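# Unplug the clipped power-strip cord and clear the clip

## Task

Pull out the plug whose cord runs through the wire clip on the power strip, so that the plug ends up away from that clip, and finish without either gripper still holding any other loose object.

## Robot and tools

Robot: two arms, left_arm and right_arm, each ending in a two-finger gripper. Calibrated bases: left_arm at (-0.002, +0.312, 0) m, right_arm at (+0.008, -0.314, 0) m, both facing +x with almost no yaw. A two-camera stand is fixed behind the arms. Loose objects may occasionally get a small nudge from outside.

Frame: all reported poses and all offsets use the scene frame. Its origin is at table-top height, halfway between the two nominal bases. +x points out over the table, +z up, and +y toward left_arm. Arm names do not match image left and right. The fingers point along the gripper's own +z and close along its own y. end_effector_position (m) is the spot between the finger pads, roughly 1 cm behind the tips. Orientation is end_effector_quat_wxyz. Reported values can be a few cm off, more at long reach.

execute_actions(actions, cameras): actions is a list of actions. Each action is a table of up to 15 rows, and each row is one 1/30 s control step; a short table repeats its last row until 15 steps are done. Every row has 14 numbers in [-1, 1]: left_arm dx, dy, dz, rx, ry, rz, opening, then right_arm in the same order. Always give all 14, even if one arm stays still. dx..rz are an offset from that arm's Hand target at the start of the action, along scene axes. Every row counts from that same start, not from the row before. Scale: 1.0 = 0.6 m or 180 degrees. rx, ry, rz form one rotation vector, turning about the Hand target's position. Repeating an offset in a later action moves the arm further. Opening is absolute, not an offset: +1 = fully open (0.094 m), -1 = closed. Six pose zeros re-command the current Hand target; a 0 opening is a real half-open command, so resend the present opening to leave a gripper unchanged. cameras: a list of names, ["all"], or []; omitted or null gives all images only when actions is empty. An empty actions list returns the state plus images.

move(target, speed, blend, opening_speed, grip_force, blocking, cameras): target is one 14-number row as above, or a list of up to 15 such rows. Every row is an offset from the Hand targets at the start of the move, not from the previous row; each arm follows a straight line toward it. speed: m/s, 0.002 to 2.9, default 0.25 (rotation up to twice that in rad/s); one value or one per row. blend: metres of corner rounding at intermediate rows; 0 (default) stops at each. opening_speed: rate of the commanded opening on the -1..+1 scale per second, at least 0.2; use it for slow, gentle closing. grip_force: newtons per finger pad, 10 to 50 (50 = full, the start value), one value or one per arm; it persists, and lower values close slowly. blocking=false returns after about 0.5 s while motion continues. All paths end together and are cut off after 10 s total. Paths do not avoid obstacles or the other arm; faster moves lag, stray and hit harder, and aiming far beyond a contact presses harder. The result adds a "move:" line: done, off_target, moving, held or fault, plus any limits (paced = commanded pose clipped, held = steps withheld). An arm not named there finished within 10 mm and 2 degrees.

wait(seconds 0 to 10, cameras): lets time pass with last commands held; a running move keeps going and may end it early. stop(cameras): brakes a running move; fast moves need room. zoom_image(camera, region): enlarges part of the newest image of cam_high, cam_low, cam_left_wrist or cam_right_wrist; region [x0, y0, x1, y1] in pixels from top-left, at most 504 by 504. finished_scene(scene): ends the scene irreversibly; call it alone, only once the plug is out and away from the clip and nothing else is held.

Results: Hand target is the last commanded pose after clipping; the next offsets start from it. The gripper often rests a few cm short of it because of friction and weight; an all-zero action re-requests it, and if still short, send the gap as an offset. Orientation commands are clipped to 40 degrees from the measured orientation each step. grip_measured uses the opening scale; with nothing held it reads slightly wide, and on a firmly held hard part it reads a bit narrower than the part. The last Joint positions value per arm is the opening in metres. Joint torques include gravity and offsets; joints 1-3 wrap at ±28 N m. Joint velocities may be reported as within noise. Motor temperatures: MOTOR HOT appears at 75 °C; at 90 °C the arm folds and stops working; at 100 °C it collapses. Holding loads, stretched poses and pushing against unreachable targets heat motors.

Cameras: cam_high, cam_low, cam_left_wrist, cam_right_wrist, each 896x504. Wrist views can lag during motion.

Avoid: letting any object fall or be left off the table; dropping parts or releasing them while moving; fast contact or hard pushes on fixed or heavy things; arm-to-arm contact, including closing one gripper on the other's fingers; strain on wrist camera cables; paths that sweep close past an arm's own base (go around it). An arm blocked by something keeps pressing until commanded back past its gripper. To release, command an opening clearly above grip_measured.

Each tool is called as name([rows], argument=value, ...), one row to a line, values as JSON.

## Session

execute_actions(actions=[])

Scene clock: 0.00 s.
left_arm: end_effector_position=(+0.2188, +0.1886, +0.2970) grip_measured=+1.000 end_effector_quat_wxyz=(+0.615, -0.085, +0.767, -0.160) | right_arm: end_effector_position=(+0.2759, -0.2243, +0.3719) grip_measured=+1.000 end_effector_quat_wxyz=(+0.581, +0.041, +0.768, +0.264)
Joint positions: left_arm=[-1.136 0.616 0.717 -0.448 -0.969 -0.655 0.094] | right_arm=[0.224 0.707 0.999 -0.479 -0.143 0.454 0.094]
Joint velocities: within noise
Joint torques (N m): no reading
Motor temperatures (°C): left_arm=[24 25 25 24 22 21 23] | right_arm=[23 25 27 24 23 24 25]
Heat: left arm: 25 °C; right arm: 27 °C.
Hand target: left_arm +0.2186, +0.1908, +0.3036; +0.619, -0.091, +0.763, -0.164 | right_arm +0.2735, -0.2249, +0.3738; +0.583, +0.040, +0.768, +0.264
Tool commands: left_gripper/opening=+1.0 right_gripper/opening=+1.0
camera_calibration:
cam_left_wrist: T_world_to_cam=[[-0.0621453, -0.926529, 0.371055, 0.0796451], [-0.627443, -0.252854, -0.736465, 0.440112], [0.776178, -0.278584, -0.565631, 0.138543], [0, 0, 0, 1]] pos_world=[0.173561, 0.223673, 0.372938]
cam_right_wrist: T_world_to_cam=[[0.25835, -0.856548, -0.446744, -0.0971319], [-0.679451, 0.167627, -0.714316, 0.53052], [0.686732, 0.488085, -0.538676, 0.209476], [0, 0, 0, 1]] pos_world=[0.241702, -0.27437, 0.448405]

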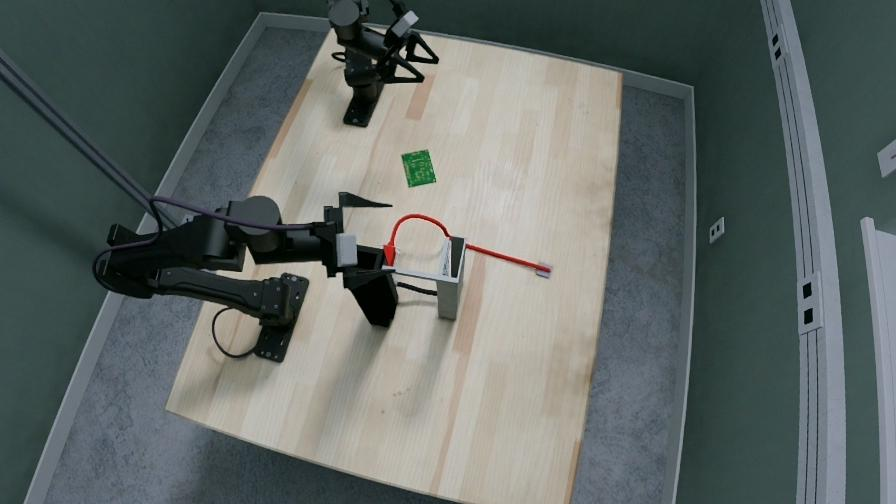

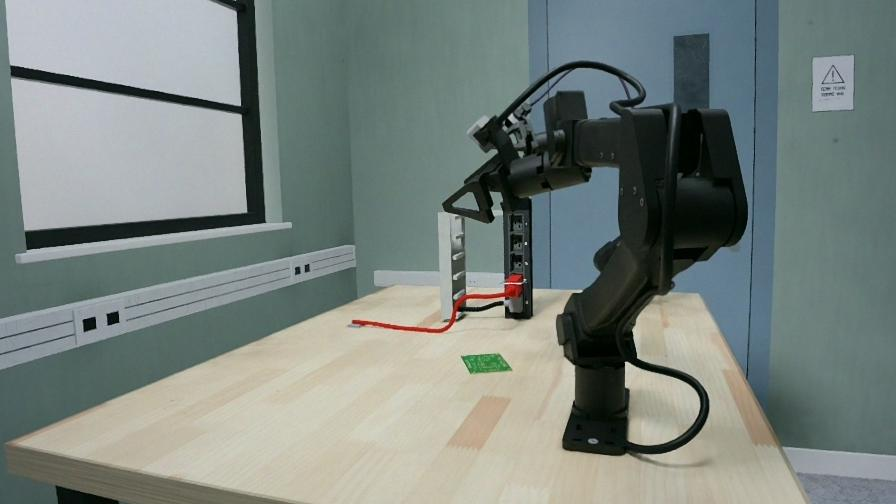

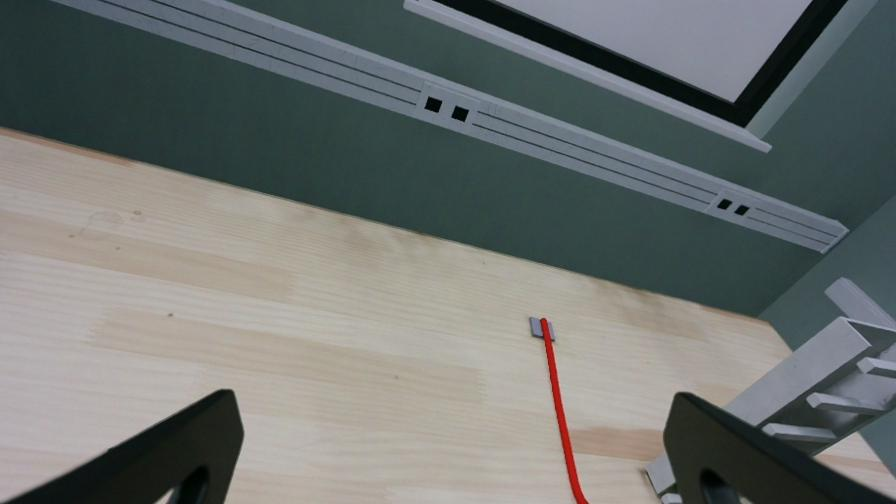

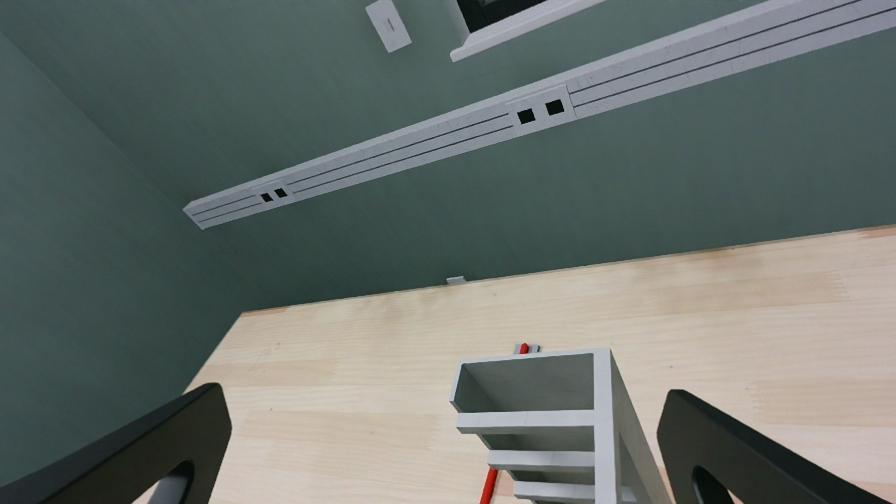

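zoom_image(camera="cam_low", region=[420, 180, 560, 340])

zoom_image(camera="cam_high", region=[320, 170, 560, 340])

Scaled by 3.150 from the camera's 896x504 image, which has a finer 1280x720 frame.

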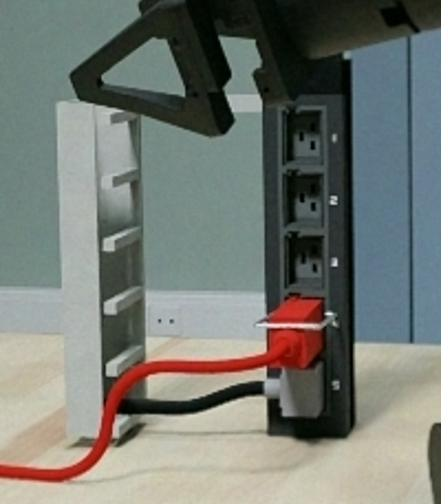

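Scaled by 2.100 from the camera's 896x504 image, which has a finer 1280x720 frame.

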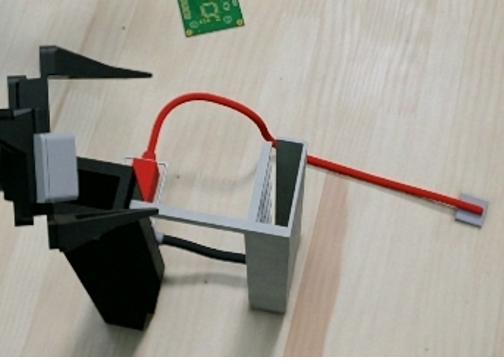

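move(target=[-0.003,-0.185,-0.09,0.128,-0.058,-0.48,1,-0.15,-0.2,0.1,0,0,0,1], cameras=["all"], speed=0.4)

Scene clock: 23.00 s.
left_arm: end_effector_position=(+0.2169, +0.0840, +0.2341) grip_measured=+1.000 end_effector_quat_wxyz=(+0.393, +0.570, +0.600, -0.400) | right_arm: end_effector_position=(+0.1921, -0.3542, +0.4265) grip_measured=+1.000 end_effector_quat_wxyz=(+0.677, +0.155, +0.696, +0.180)
Joint positions: left_arm=[-0.272 1.229 0.951 -0.664 1.096 0.852 0.094] | right_arm=[-1.516 0.745 1.317 -1.379 -1.545 -0.327 0.094]
Joint velocities: left_arm=[within noise] | right_arm=[0.002 -0.037 -0.007 -0.081 -0.066 0.154 0]
Joint torques (N m): left_arm=[-0.47 -3.06 9.85 0.53 0.78 0.06] | right_arm=[-0.47 1.42 7.94 1.11 -0.61 -0.15]
Heat: left arm: 27 °C; right arm: 30 °C.
Hand target: left_arm +0.2169, +0.0798, +0.2495; +0.405, +0.579, +0.580, -0.405 | right_arm +0.1835, -0.3449, +0.4338; +0.583, +0.040, +0.768, +0.264
Off the commanded pose: left_arm 0.016 m, 3 deg | right_arm 0.015 m, 21 deg.
joint sent to its limit (right arm) — joint 5 (wrist yaw), lower limit. The joint targets are off in position and orientation.
move: off_target (left_arm, right_arm)
camera_calibration:
cam_left_wrist: T_world_to_cam=[[-0.997992, -0.0356167, 0.0523799, 0.208688], [-0.0617036, 0.73351, -0.676872, 0.146656], [-0.0143133, -0.678745, -0.734235, 0.319978], [0, 0, 0, 1]] pos_world=[0.221898, 0.117043, 0.323275]
cam_right_wrist: T_world_to_cam=[[0.0399193, -0.891269, -0.451715, -0.13045], [-0.461325, 0.384569, -0.799553, 0.605608], [0.886333, 0.240305, -0.395813, 0.172824], [0, 0, 0, 1]] pos_world=[0.13141, -0.390695, 0.493696]

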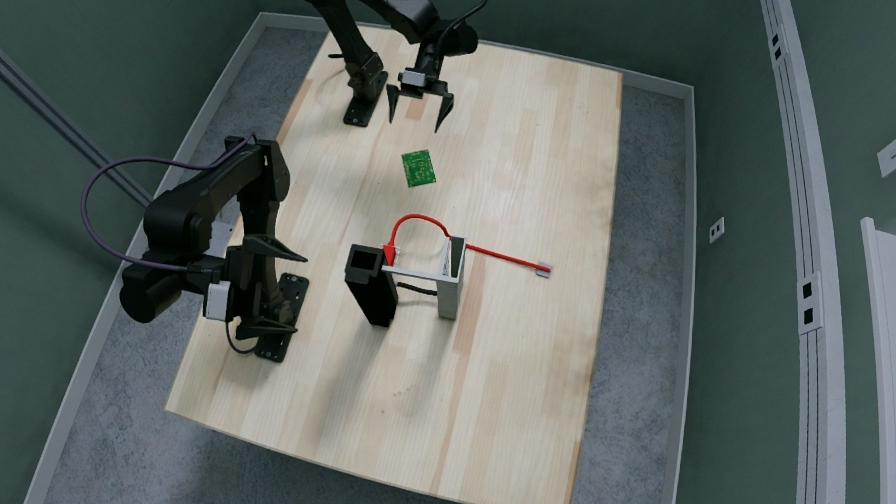

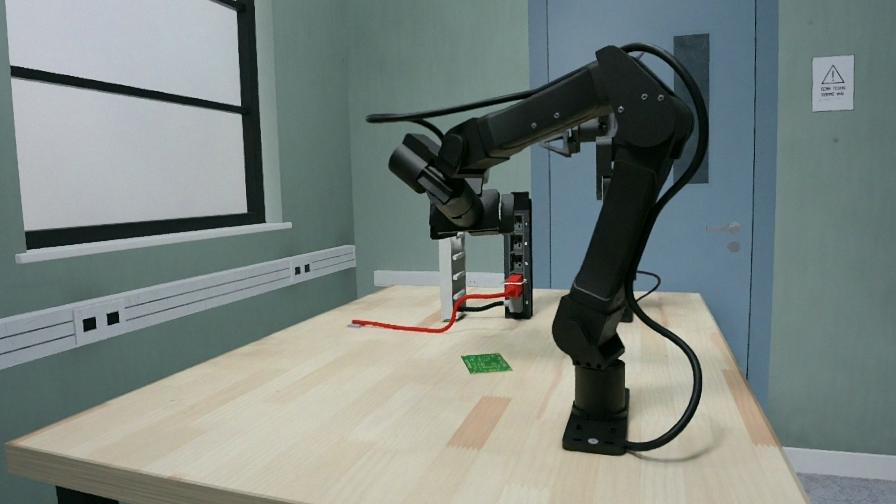

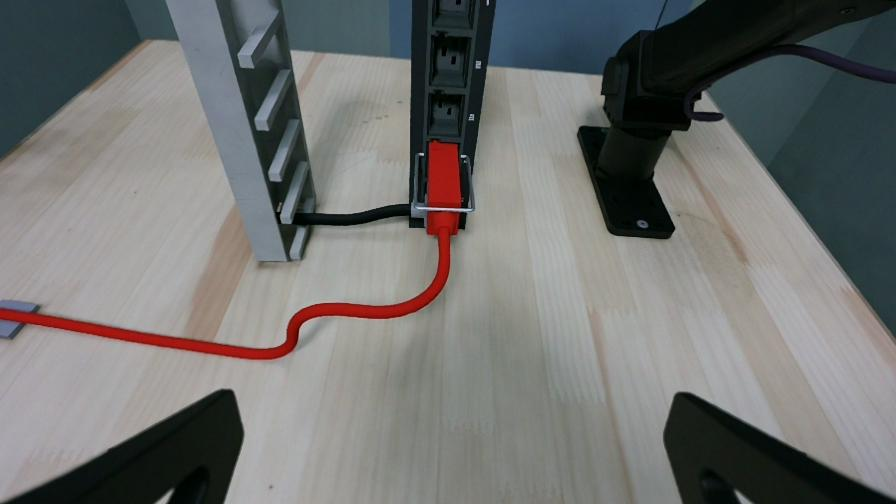

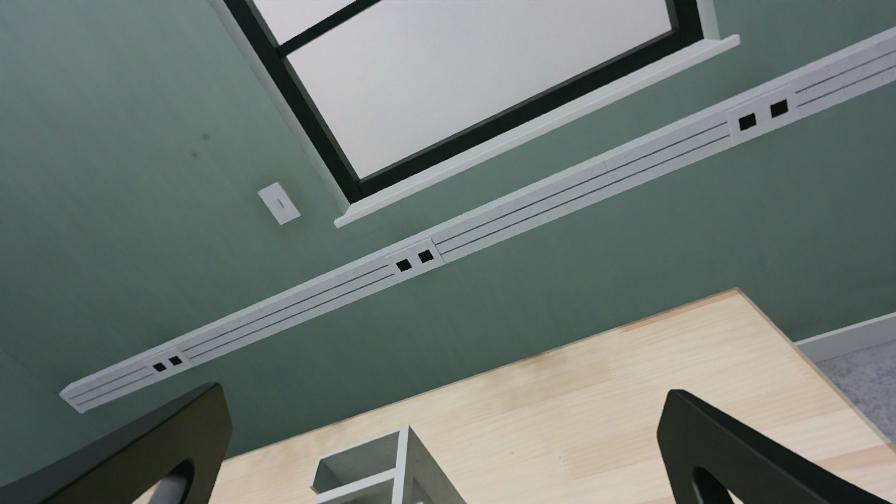

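zoom_image(camera="cam_left_wrist", region=[370, 80, 520, 260])

zoom_image(camera="cam_low", region=[480, 230, 560, 330])

zoom_image(camera="cam_high", region=[335, 210, 435, 330])

Scaled by 2.800 from the camera's 896x504 image, which has a finer 1280x720 frame.

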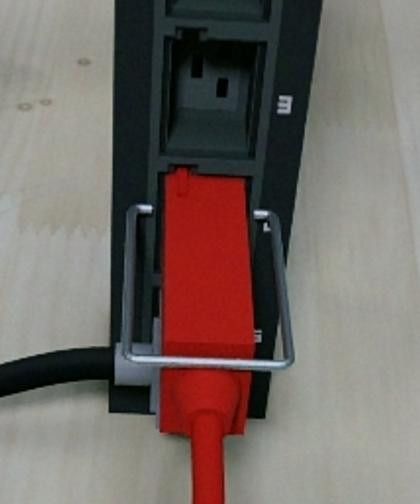

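Scaled by 5.040 from the camera's 896x504 image, which has a finer 1280x720 frame.

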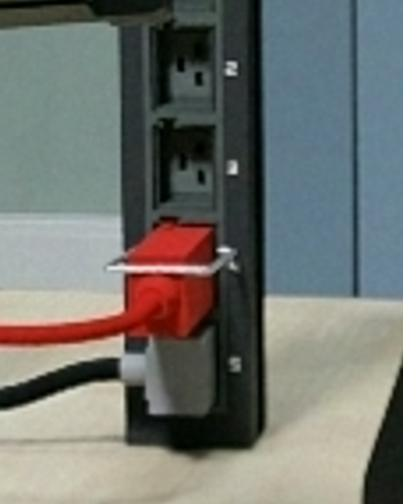

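Scaled by 4.200 from the camera's 896x504 image, which has a finer 1280x720 frame.

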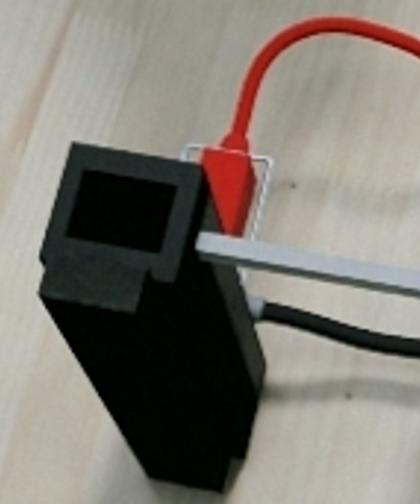

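move(target=[-0.005,-0.2,-0.2,-0.0556,0,0,0.5,0,0,0,0,0,0,1], cameras=["cam_high","cam_low","cam_left_wrist"])

zoom_image(camera="cam_low", region=[430, 200, 590, 340])

zoom_image(camera="cam_high", region=[320, 130, 480, 330])

Scene clock: 46.77 s.
left_arm: end_effector_position=(+0.2166, -0.0396, +0.1325) grip_measured=+0.502 end_effector_quat_wxyz=(+0.454, +0.541, +0.543, -0.454) | right_arm: end_effector_position=(+0.1920, -0.3532, +0.4256) grip_measured=+1.000 end_effector_quat_wxyz=(+0.677, +0.155, +0.697, +0.180)
Joint positions: left_arm=[-0.671 1.702 0.565 0.862 0.874 0.211 0.071] | right_arm=[-1.516 0.745 1.317 -1.396 -1.545 -0.345 0.094]
Joint torques (N m): left_arm=[-0.58 -5.31 3.89 1.18 0.08 -0.03] | right_arm=[-0.46 1.77 8.29 1.12 -0.62 -0.13]
Heat: left arm: 27 °C; right arm: 28 °C.
Hand target: left_arm +0.2139, -0.0402, +0.1295; +0.454, +0.541, +0.543, -0.455 | right_arm +0.1835, -0.3449, +0.4338; +0.583, +0.040, +0.768, +0.264
Off the commanded pose: left_arm 0.004 m, 0 deg | right_arm 0.014 m, 21 deg.
joint sent to its limit (right arm) — joint 5 (wrist yaw), lower limit. The joint targets are off in position and orientation.
move: off_target (right_arm)
camera_calibration:
cam_left_wrist: T_world_to_cam=[[-0.999689, -0.00472453, 0.0244925, 0.2146], [-0.0226576, 0.582655, -0.812403, 0.172033], [-0.0104324, -0.812706, -0.582581, 0.135176], [0, 0, 0, 1]] pos_world=[0.219841, 0.0106361, 0.213255]
Images, in order (width x height): cam_high 896x504, cam_low 896x504, cam_left_wrist 896x504.

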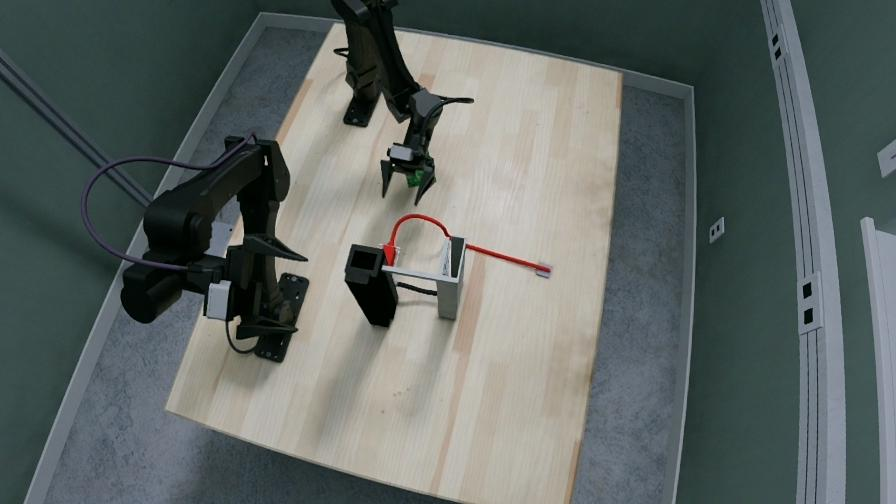

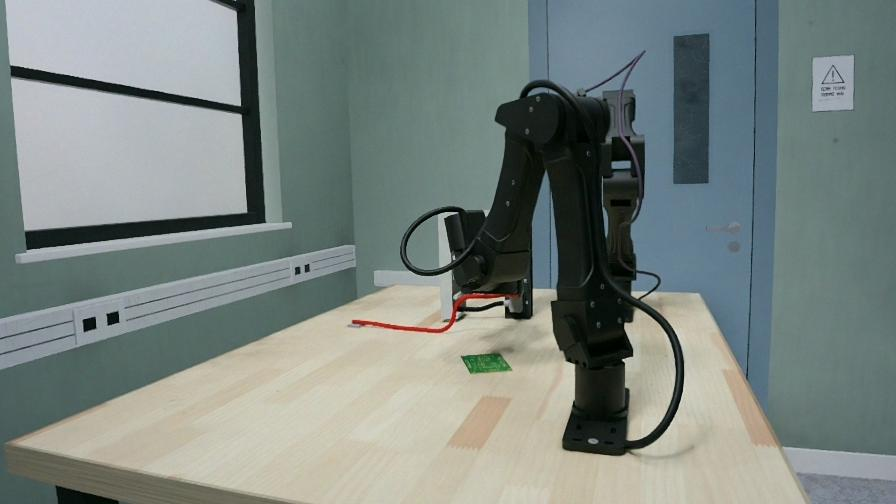

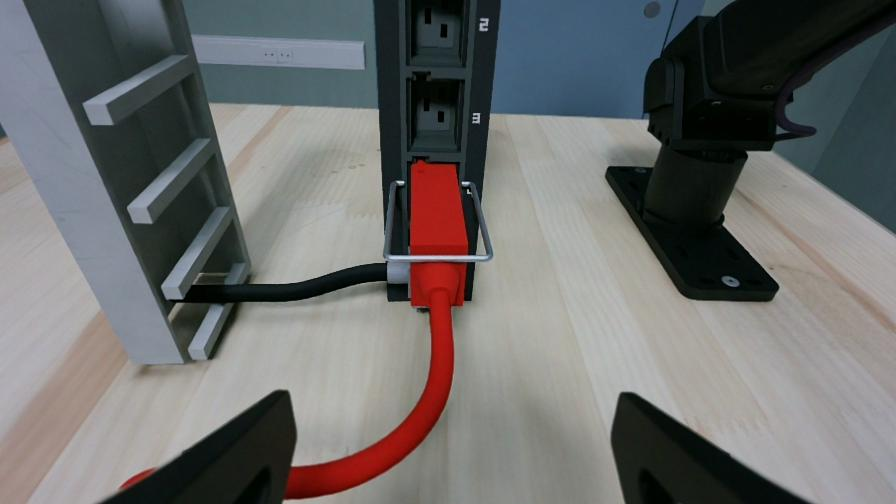

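Scaled by 3.150 from the camera's 896x504 image, which has a finer 1280x720 frame.

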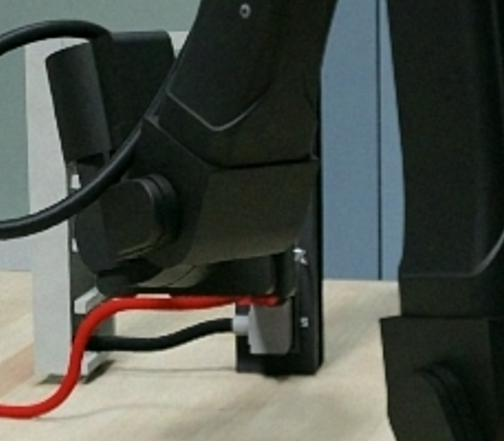

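Scaled by 2.520 from the camera's 896x504 image, which has a finer 1280x720 frame.

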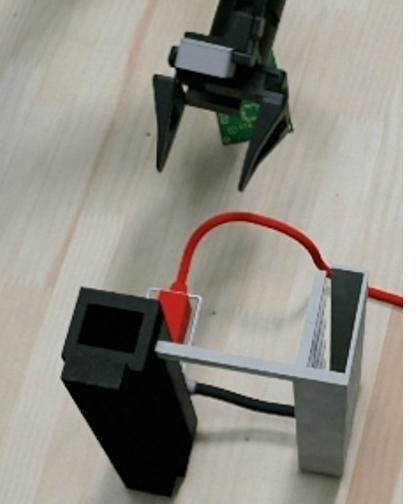

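move(target=[-0.033,-0.117,-0.089,0,0,0,-1,0,0,0,0,0,0,1], cameras=["cam_high","cam_low","cam_left_wrist"])

zoom_image(camera="cam_high", region=[340, 150, 440, 270])

Scene clock: 73.40 s.
left_arm: end_effector_position=(+0.1895, -0.1038, +0.0686) grip_measured=-0.983 end_effector_quat_wxyz=(+0.440, +0.543, +0.552, -0.454) | right_arm: end_effector_position=(+0.1920, -0.3529, +0.4254) grip_measured=+1.000 end_effector_quat_wxyz=(+0.677, +0.155, +0.697, +0.180)
Joint positions: left_arm=[-0.889 2.039 0.637 1.143 0.668 0.138 0.001] | right_arm=[-1.516 0.745 1.317 -1.401 -1.545 -0.35 0.094]
Joint torques (N m): left_arm=[-0.27 -6.82 5.72 1.3 0.01 -0.02] | right_arm=[-0.4 1.88 8.43 1.09 -0.62 -0.14]
Motor temperatures (°C): left_arm=[24 25 26 29 22 21 23] | right_arm=[23 25 28 26 24 24 25]
Heat: left arm: 29 °C; right arm: 28 °C.
Hand target: left_arm +0.1941, -0.1104, +0.0761; +0.454, +0.541, +0.543, -0.454 | right_arm +0.1835, -0.3450, +0.4338; +0.583, +0.040, +0.768, +0.264
Off the commanded pose: left_arm 0.011 m, 2 deg | right_arm 0.014 m, 21 deg.
joint sent to its limit (right arm) — joint 5 (wrist yaw), lower limit. The joint targets are off in position and orientation.
move: off_target (left_arm, right_arm)
camera_calibration:
cam_left_wrist: T_world_to_cam=[[-0.998932, -0.000434617, 0.0462067, 0.187507], [-0.0370807, 0.604217, -0.795956, 0.160762], [-0.027573, -0.796819, -0.603588, 0.0518678], [0, 0, 0, 1]] pos_world=[0.194698, -0.0557242, 0.150602]
Images, in order (width x height): cam_high 896x504, cam_low 896x504, cam_left_wrist 896x504.

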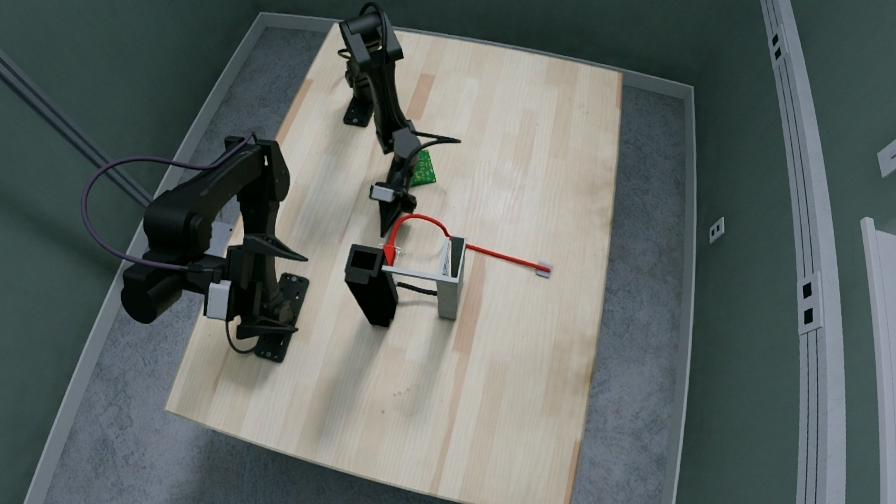

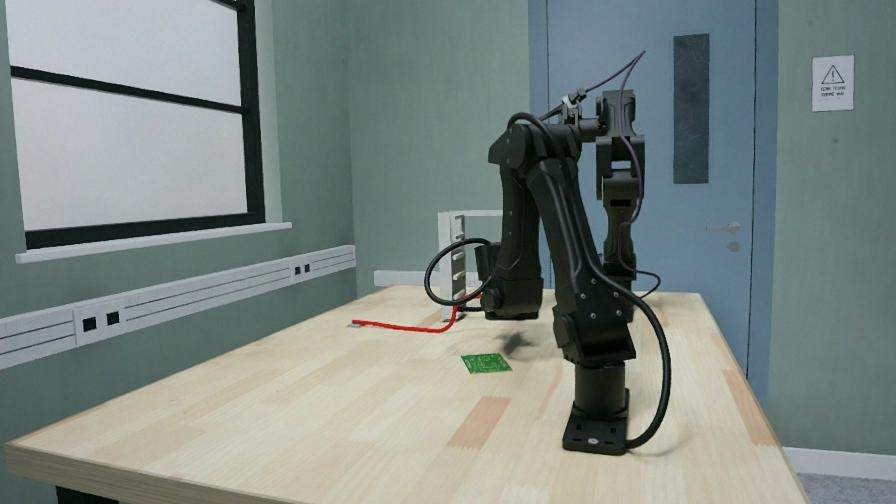

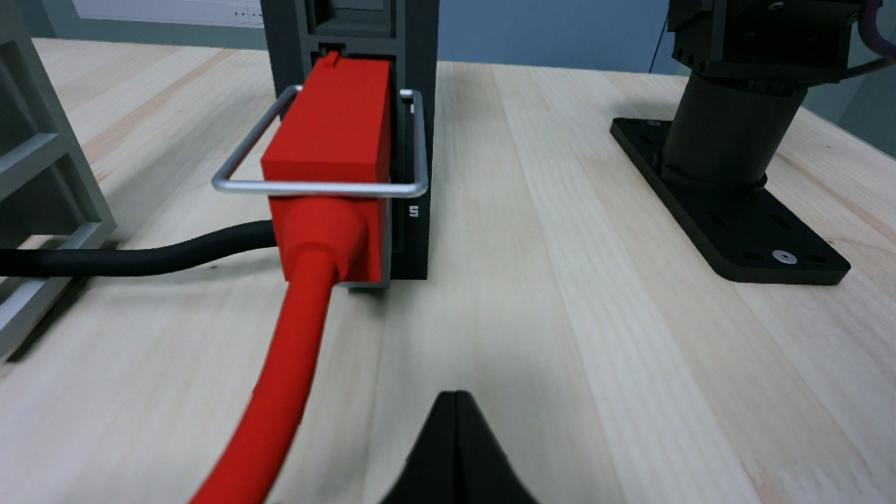

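Scaled by 4.200 from the camera's 896x504 image, which has a finer 1280x720 frame.

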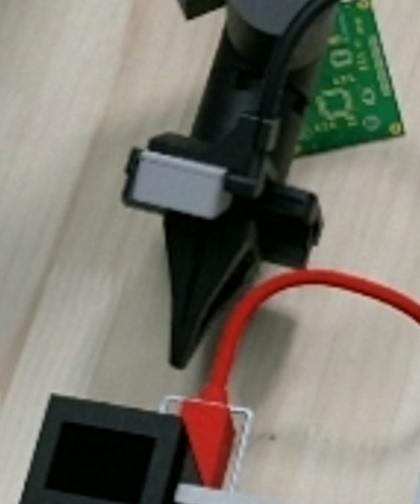

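move(target=[0.0133,-0.0583,0.02,0,0,0,-1,0,0,0,0,0,0,1], speed=0.12, cameras=["cam_high","cam_left_wrist"])

zoom_image(camera="cam_high", region=[340, 150, 440, 270])

Scene clock: 85.77 s.
left_arm: end_effector_position=(+0.1955, -0.1374, +0.0823) grip_measured=-0.983 end_effector_quat_wxyz=(+0.442, +0.545, +0.546, -0.458) | right_arm: end_effector_position=(+0.1920, -0.3528, +0.4252) grip_measured=+1.000 end_effector_quat_wxyz=(+0.677, +0.155, +0.697, +0.180)
Joint positions: left_arm=[-0.933 2.06 0.772 1.05 0.634 0.125 0.001] | right_arm=[-1.516 0.745 1.317 -1.404 -1.545 -0.354 0.094]
Joint torques (N m): left_arm=[-0.32 -7.46 7.13 1.14 -0.12 -0.02] | right_arm=[-0.43 1.96 8.47 1.09 -0.63 -0.14]
Heat: left arm: 30 °C; right arm: 28 °C.
Hand target: left_arm +0.2019, -0.1454, +0.0882; +0.454, +0.541, +0.543, -0.455 | right_arm +0.1835, -0.3449, +0.4338; +0.583, +0.040, +0.768, +0.264
Off the commanded pose: left_arm 0.012 m, 1 deg | right_arm 0.014 m, 21 deg.
joint sent to its limit (right arm) — joint 5 (wrist yaw), lower limit. The joint targets are off in position and orientation.
move: off_target (left_arm, right_arm)
camera_calibration:
cam_left_wrist: T_world_to_cam=[[-0.99916, 0.00965364, 0.0398183, 0.194869], [-0.026241, 0.595589, -0.802861, 0.189455], [-0.0314658, -0.803232, -0.594835, 0.0325695], [0, 0, 0, 1]] pos_world=[0.200701, -0.0885576, 0.16372]
Images, in order (width x height): cam_high 896x504, cam_left_wrist 896x504.

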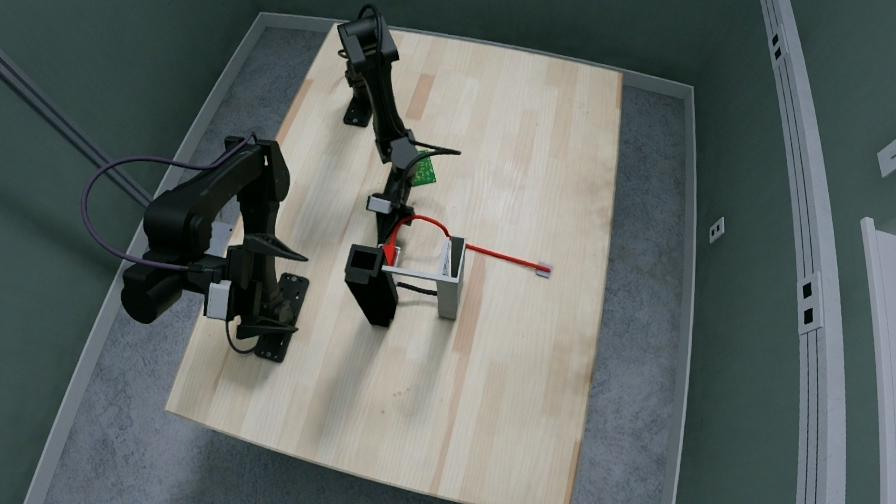

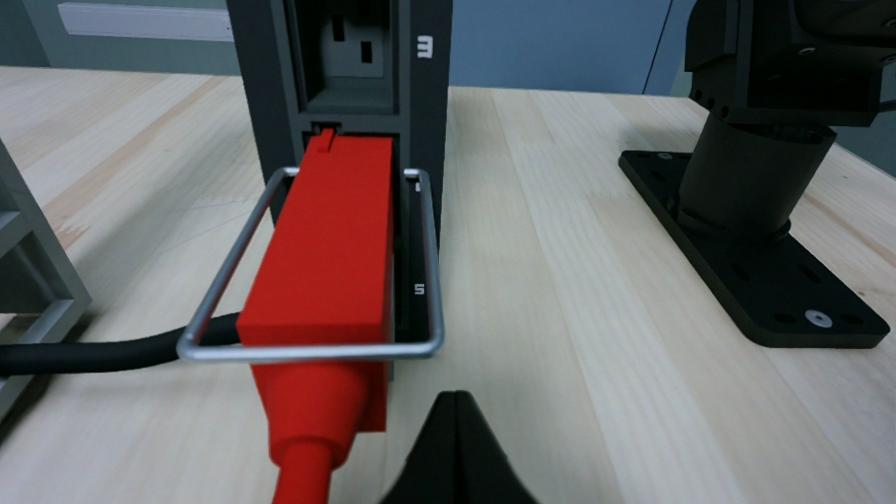

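Scaled by 4.200 from the camera's 896x504 image, which has a finer 1280x720 frame.

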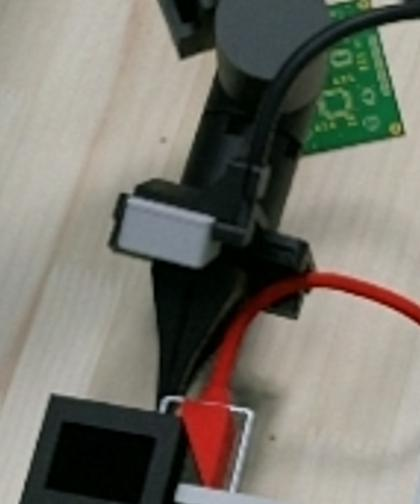

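move([
  [0.01,-0.0117,0,0,0,0,-1,0,0,0,0,0,0,1],
  [0.01,-0.0117,0.047,0,0,0,-1,0,0,0,0,0,0,1],
  [0.01,-0.018,0.08,0,0,0,-1,0,0,0,0,0,0,1],
], speed=0.1, blend=[0.005,0.005,0], cameras=["cam_high","cam_left_wrist"])

zoom_image(camera="cam_high", region=[340, 150, 440, 270])

Scene clock: 96.73 s.
left_arm: end_effector_position=(+0.1969, -0.1427, +0.0922) grip_measured=-0.983 end_effector_quat_wxyz=(+0.401, +0.546, +0.578, -0.454) | right_arm: end_effector_position=(+0.1920, -0.3527, +0.4251) grip_measured=+1.000 end_effector_quat_wxyz=(+0.677, +0.155, +0.697, +0.180)
Joint positions: left_arm=[-0.938 1.978 0.839 0.803 0.632 0.114 0.001] | right_arm=[-1.516 0.745 1.317 -1.406 -1.545 -0.355 0.094]
Joint torques (N m): left_arm=[-0.24 -11.82 8.8 1.42 -0.1 0.05] | right_arm=[-0.38 2.06 8.49 1.08 -0.62 -0.14]
Heat: left arm: 30 °C; right arm: 28 °C.
Hand target: left_arm +0.2081, -0.1562, +0.1362; +0.454, +0.541, +0.543, -0.454 | right_arm +0.1835, -0.3449, +0.4338; +0.583, +0.040, +0.768, +0.264
Off the commanded pose: left_arm 0.047 m, 7 deg | right_arm 0.014 m, 21 deg.
joint sent to its limit (right arm) — joint 5 (wrist yaw), lower limit. The joint targets are off in position and orientation.
move: off_target (left_arm, right_arm); blend cut to 0.0049 m at target 1
camera_calibration:
cam_left_wrist: T_world_to_cam=[[-0.994155, 0.00407655, 0.107888, 0.1878], [-0.0785666, 0.658086, -0.748832, 0.214828], [-0.0740523, -0.752931, -0.653919, 0.0552938], [0, 0, 0, 1]] pos_world=[0.207675, -0.100509, 0.176766]
Images, in order (width x height): cam_high 896x504, cam_left_wrist 896x504.

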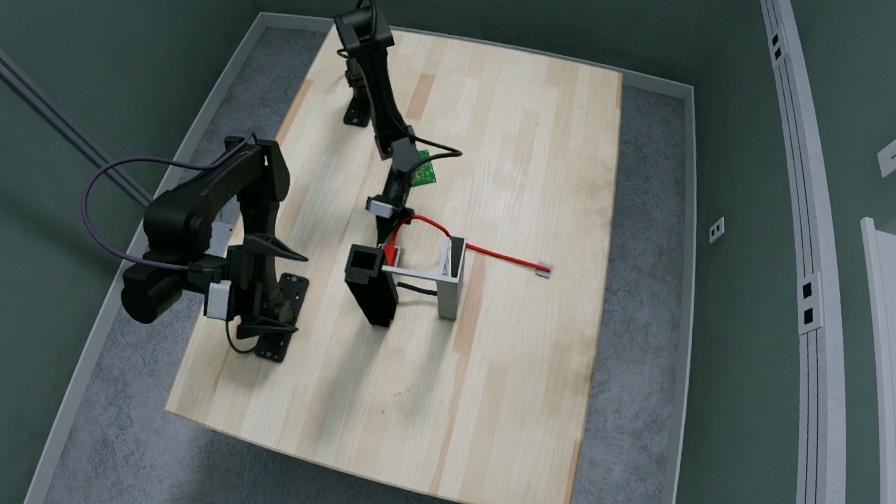

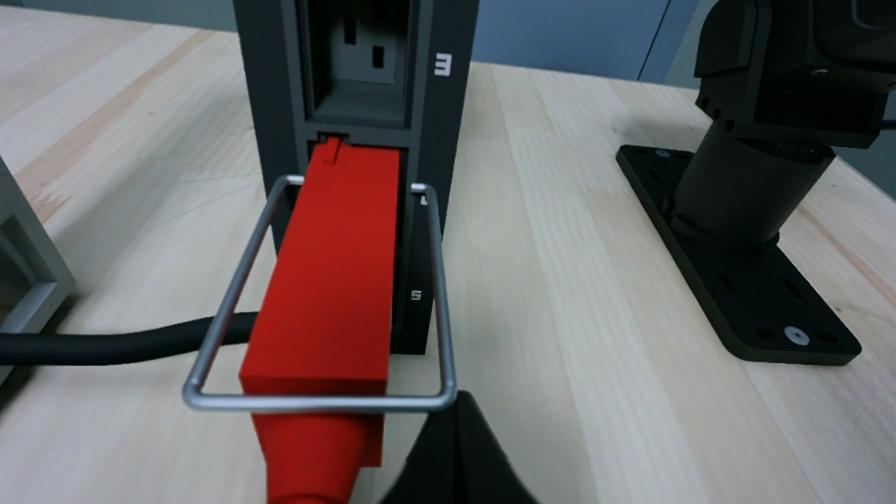

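Scaled by 4.200 from the camera's 896x504 image, which has a finer 1280x720 frame.

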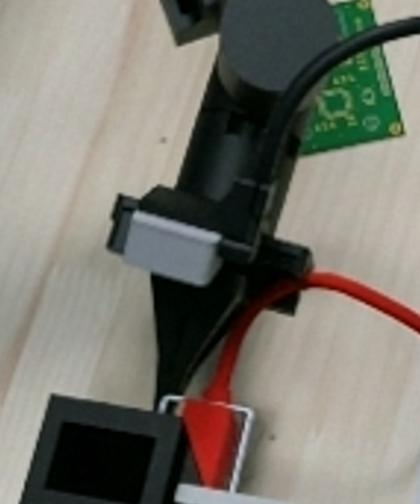

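move(target=[0,0,0.05,0,0,0,-1,0,0,0,0,0,0,1], speed=0.06, cameras=["cam_high","cam_left_wrist"])

Scene clock: 105.67 s.
left_arm: end_effector_position=(+0.1958, -0.1369, +0.1028) grip_measured=-0.983 end_effector_quat_wxyz=(+0.380, +0.545, +0.602, -0.443) | right_arm: end_effector_position=(+0.1920, -0.3526, +0.4251) grip_measured=+1.000 end_effector_quat_wxyz=(+0.677, +0.155, +0.697, +0.180)
Joint positions: left_arm=[-0.938 1.894 0.853 0.64 0.614 0.113 0.001] | right_arm=[-1.516 0.745 1.317 -1.407 -1.545 -0.356 0.094]
Joint torques (N m): left_arm=[-0.21 -12.3 10.47 1.76 0.12 0.07] | right_arm=[-0.43 2.06 8.5 1.1 -0.62 -0.14]
Heat: left arm: 30 °C; right arm: 28 °C.
Hand target: left_arm +0.2081, -0.1562, +0.1662; +0.454, +0.541, +0.543, -0.455 | right_arm +0.1835, -0.3449, +0.4337; +0.583, +0.040, +0.768, +0.264
Off the commanded pose: left_arm 0.067 m, 11 deg | right_arm 0.014 m, 21 deg.
joint sent to its limit (right arm) — joint 5 (wrist yaw), lower limit. The joint targets are off in position and orientation.
move: off_target (left_arm, right_arm)
camera_calibration:
cam_left_wrist: T_world_to_cam=[[-0.98976, -0.0196294, 0.141385, 0.178082], [-0.114907, 0.697204, -0.707604, 0.227093], [-0.0846845, -0.716604, -0.69232, 0.0775282], [0, 0, 0, 1]] pos_world=[0.208919, -0.0992772, 0.189188]
Images, in order (width x height): cam_high 896x504, cam_left_wrist 896x504.

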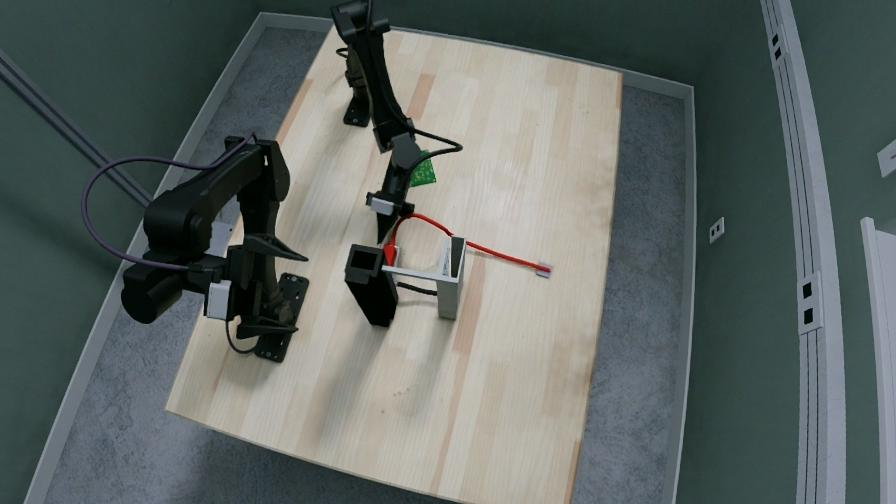

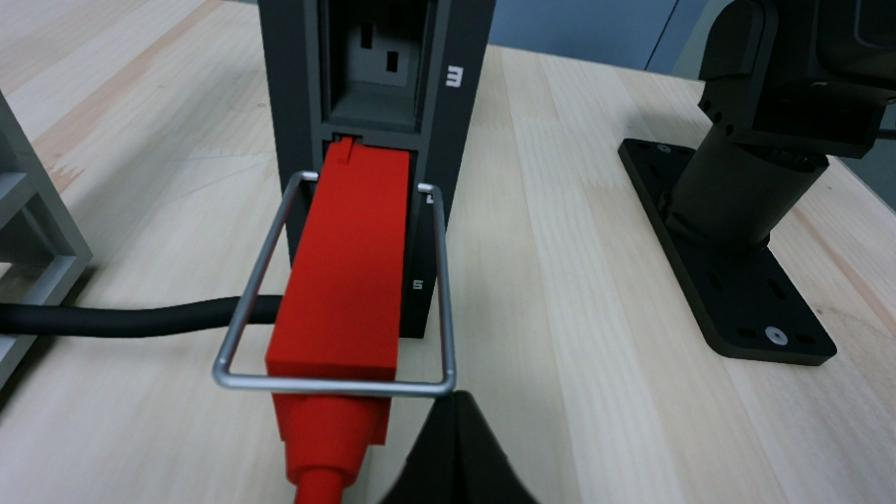

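move(target=[0.005,-0.03,0.06,0,0,0,-1,0,0,0,0,0,0,1], speed=0.08, cameras=["cam_high","cam_left_wrist"])

Scene clock: 110.33 s.
left_arm: end_effector_position=(+0.1946, -0.1359, +0.1087) grip_measured=-0.983 end_effector_quat_wxyz=(+0.338, +0.544, +0.637, -0.428) | right_arm: end_effector_position=(+0.1920, -0.3526, +0.4251) grip_measured=+1.000 end_effector_quat_wxyz=(+0.677, +0.155, +0.697, +0.180)
Joint positions: left_arm=[-0.946 1.839 0.926 0.405 0.594 0.107 0.001] | right_arm=[-1.516 0.745 1.317 -1.407 -1.545 -0.357 0.094]
Joint torques (N m): left_arm=[-1.26 -13.15 13.44 2.34 0.18 0.09] | right_arm=[-0.46 2 8.55 1.08 -0.63 -0.16]
Heat: left arm: 32 °C; right arm: 28 °C.
Hand target: left_arm +0.2110, -0.1742, +0.2022; +0.454, +0.541, +0.543, -0.455 | right_arm +0.1835, -0.3450, +0.4338; +0.583, +0.040, +0.768, +0.264
Off the commanded pose: left_arm 0.102 m, 17 deg | right_arm 0.014 m, 21 deg.
joint sent to its limit (right arm) — joint 5 (wrist yaw), lower limit. The joint targets are off in position and orientation.
move: off_target (left_arm, right_arm)
camera_calibration:
cam_left_wrist: T_world_to_cam=[[-0.978943, -0.0489133, 0.198186, 0.163833], [-0.165646, 0.757725, -0.631201, 0.240181], [-0.119296, -0.650739, -0.749872, 0.104204], [0, 0, 0, 1]] pos_world=[0.212599, -0.106168, 0.197273]
Images, in order (width x height): cam_high 896x504, cam_left_wrist 896x504.

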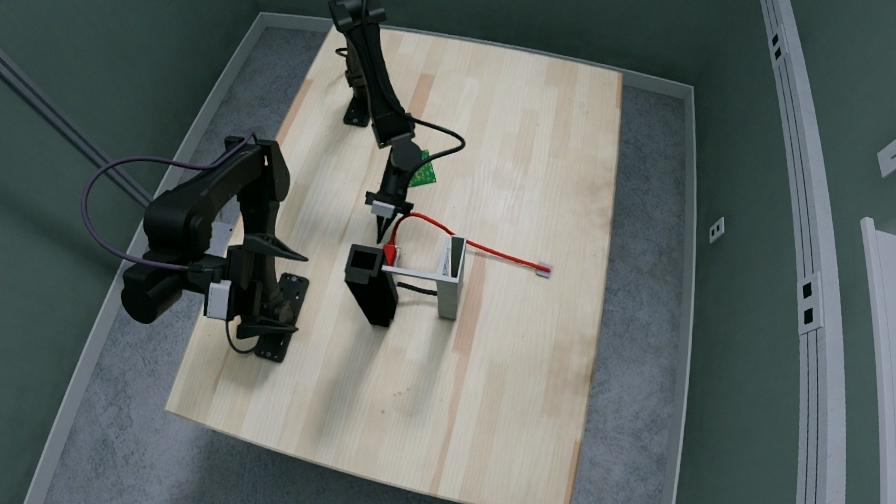

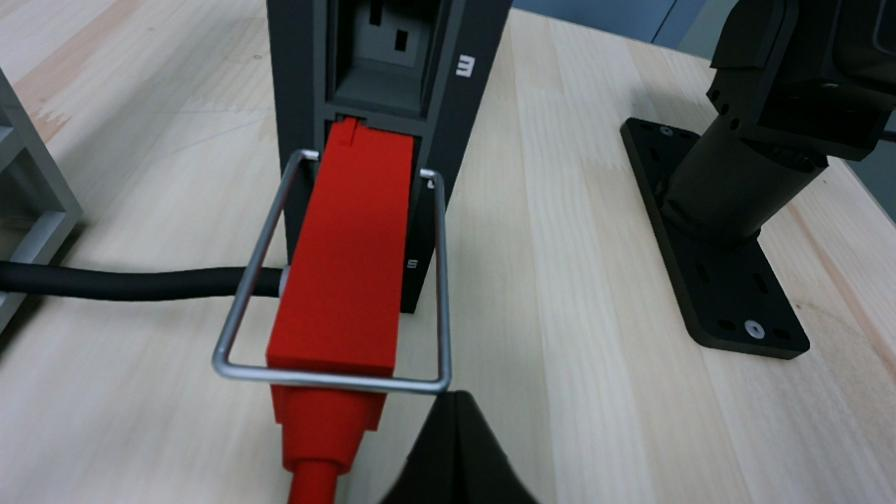

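zoom_image(camera="cam_left_wrist", region=[200, 330, 540, 504])

zoom_image(camera="cam_high", region=[340, 180, 440, 280])

Scaled by 1.482 from the camera's 896x504 image, which has a finer 1280x720 frame.

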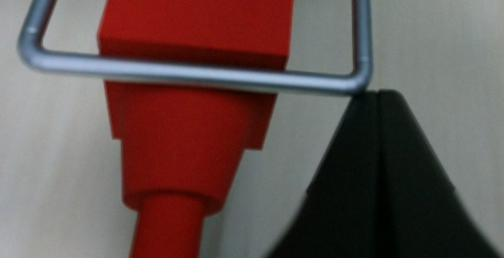

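Scaled by 5.040 from the camera's 896x504 image, which has a finer 1280x720 frame.

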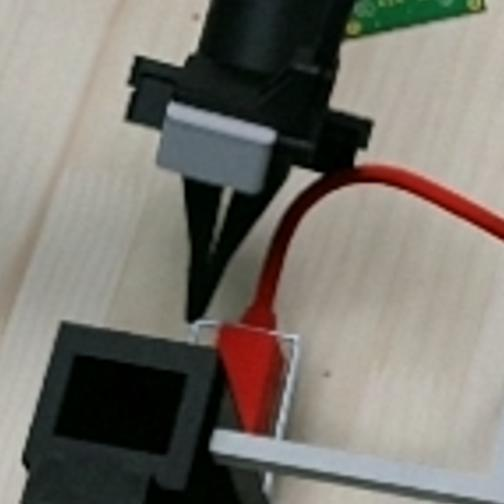

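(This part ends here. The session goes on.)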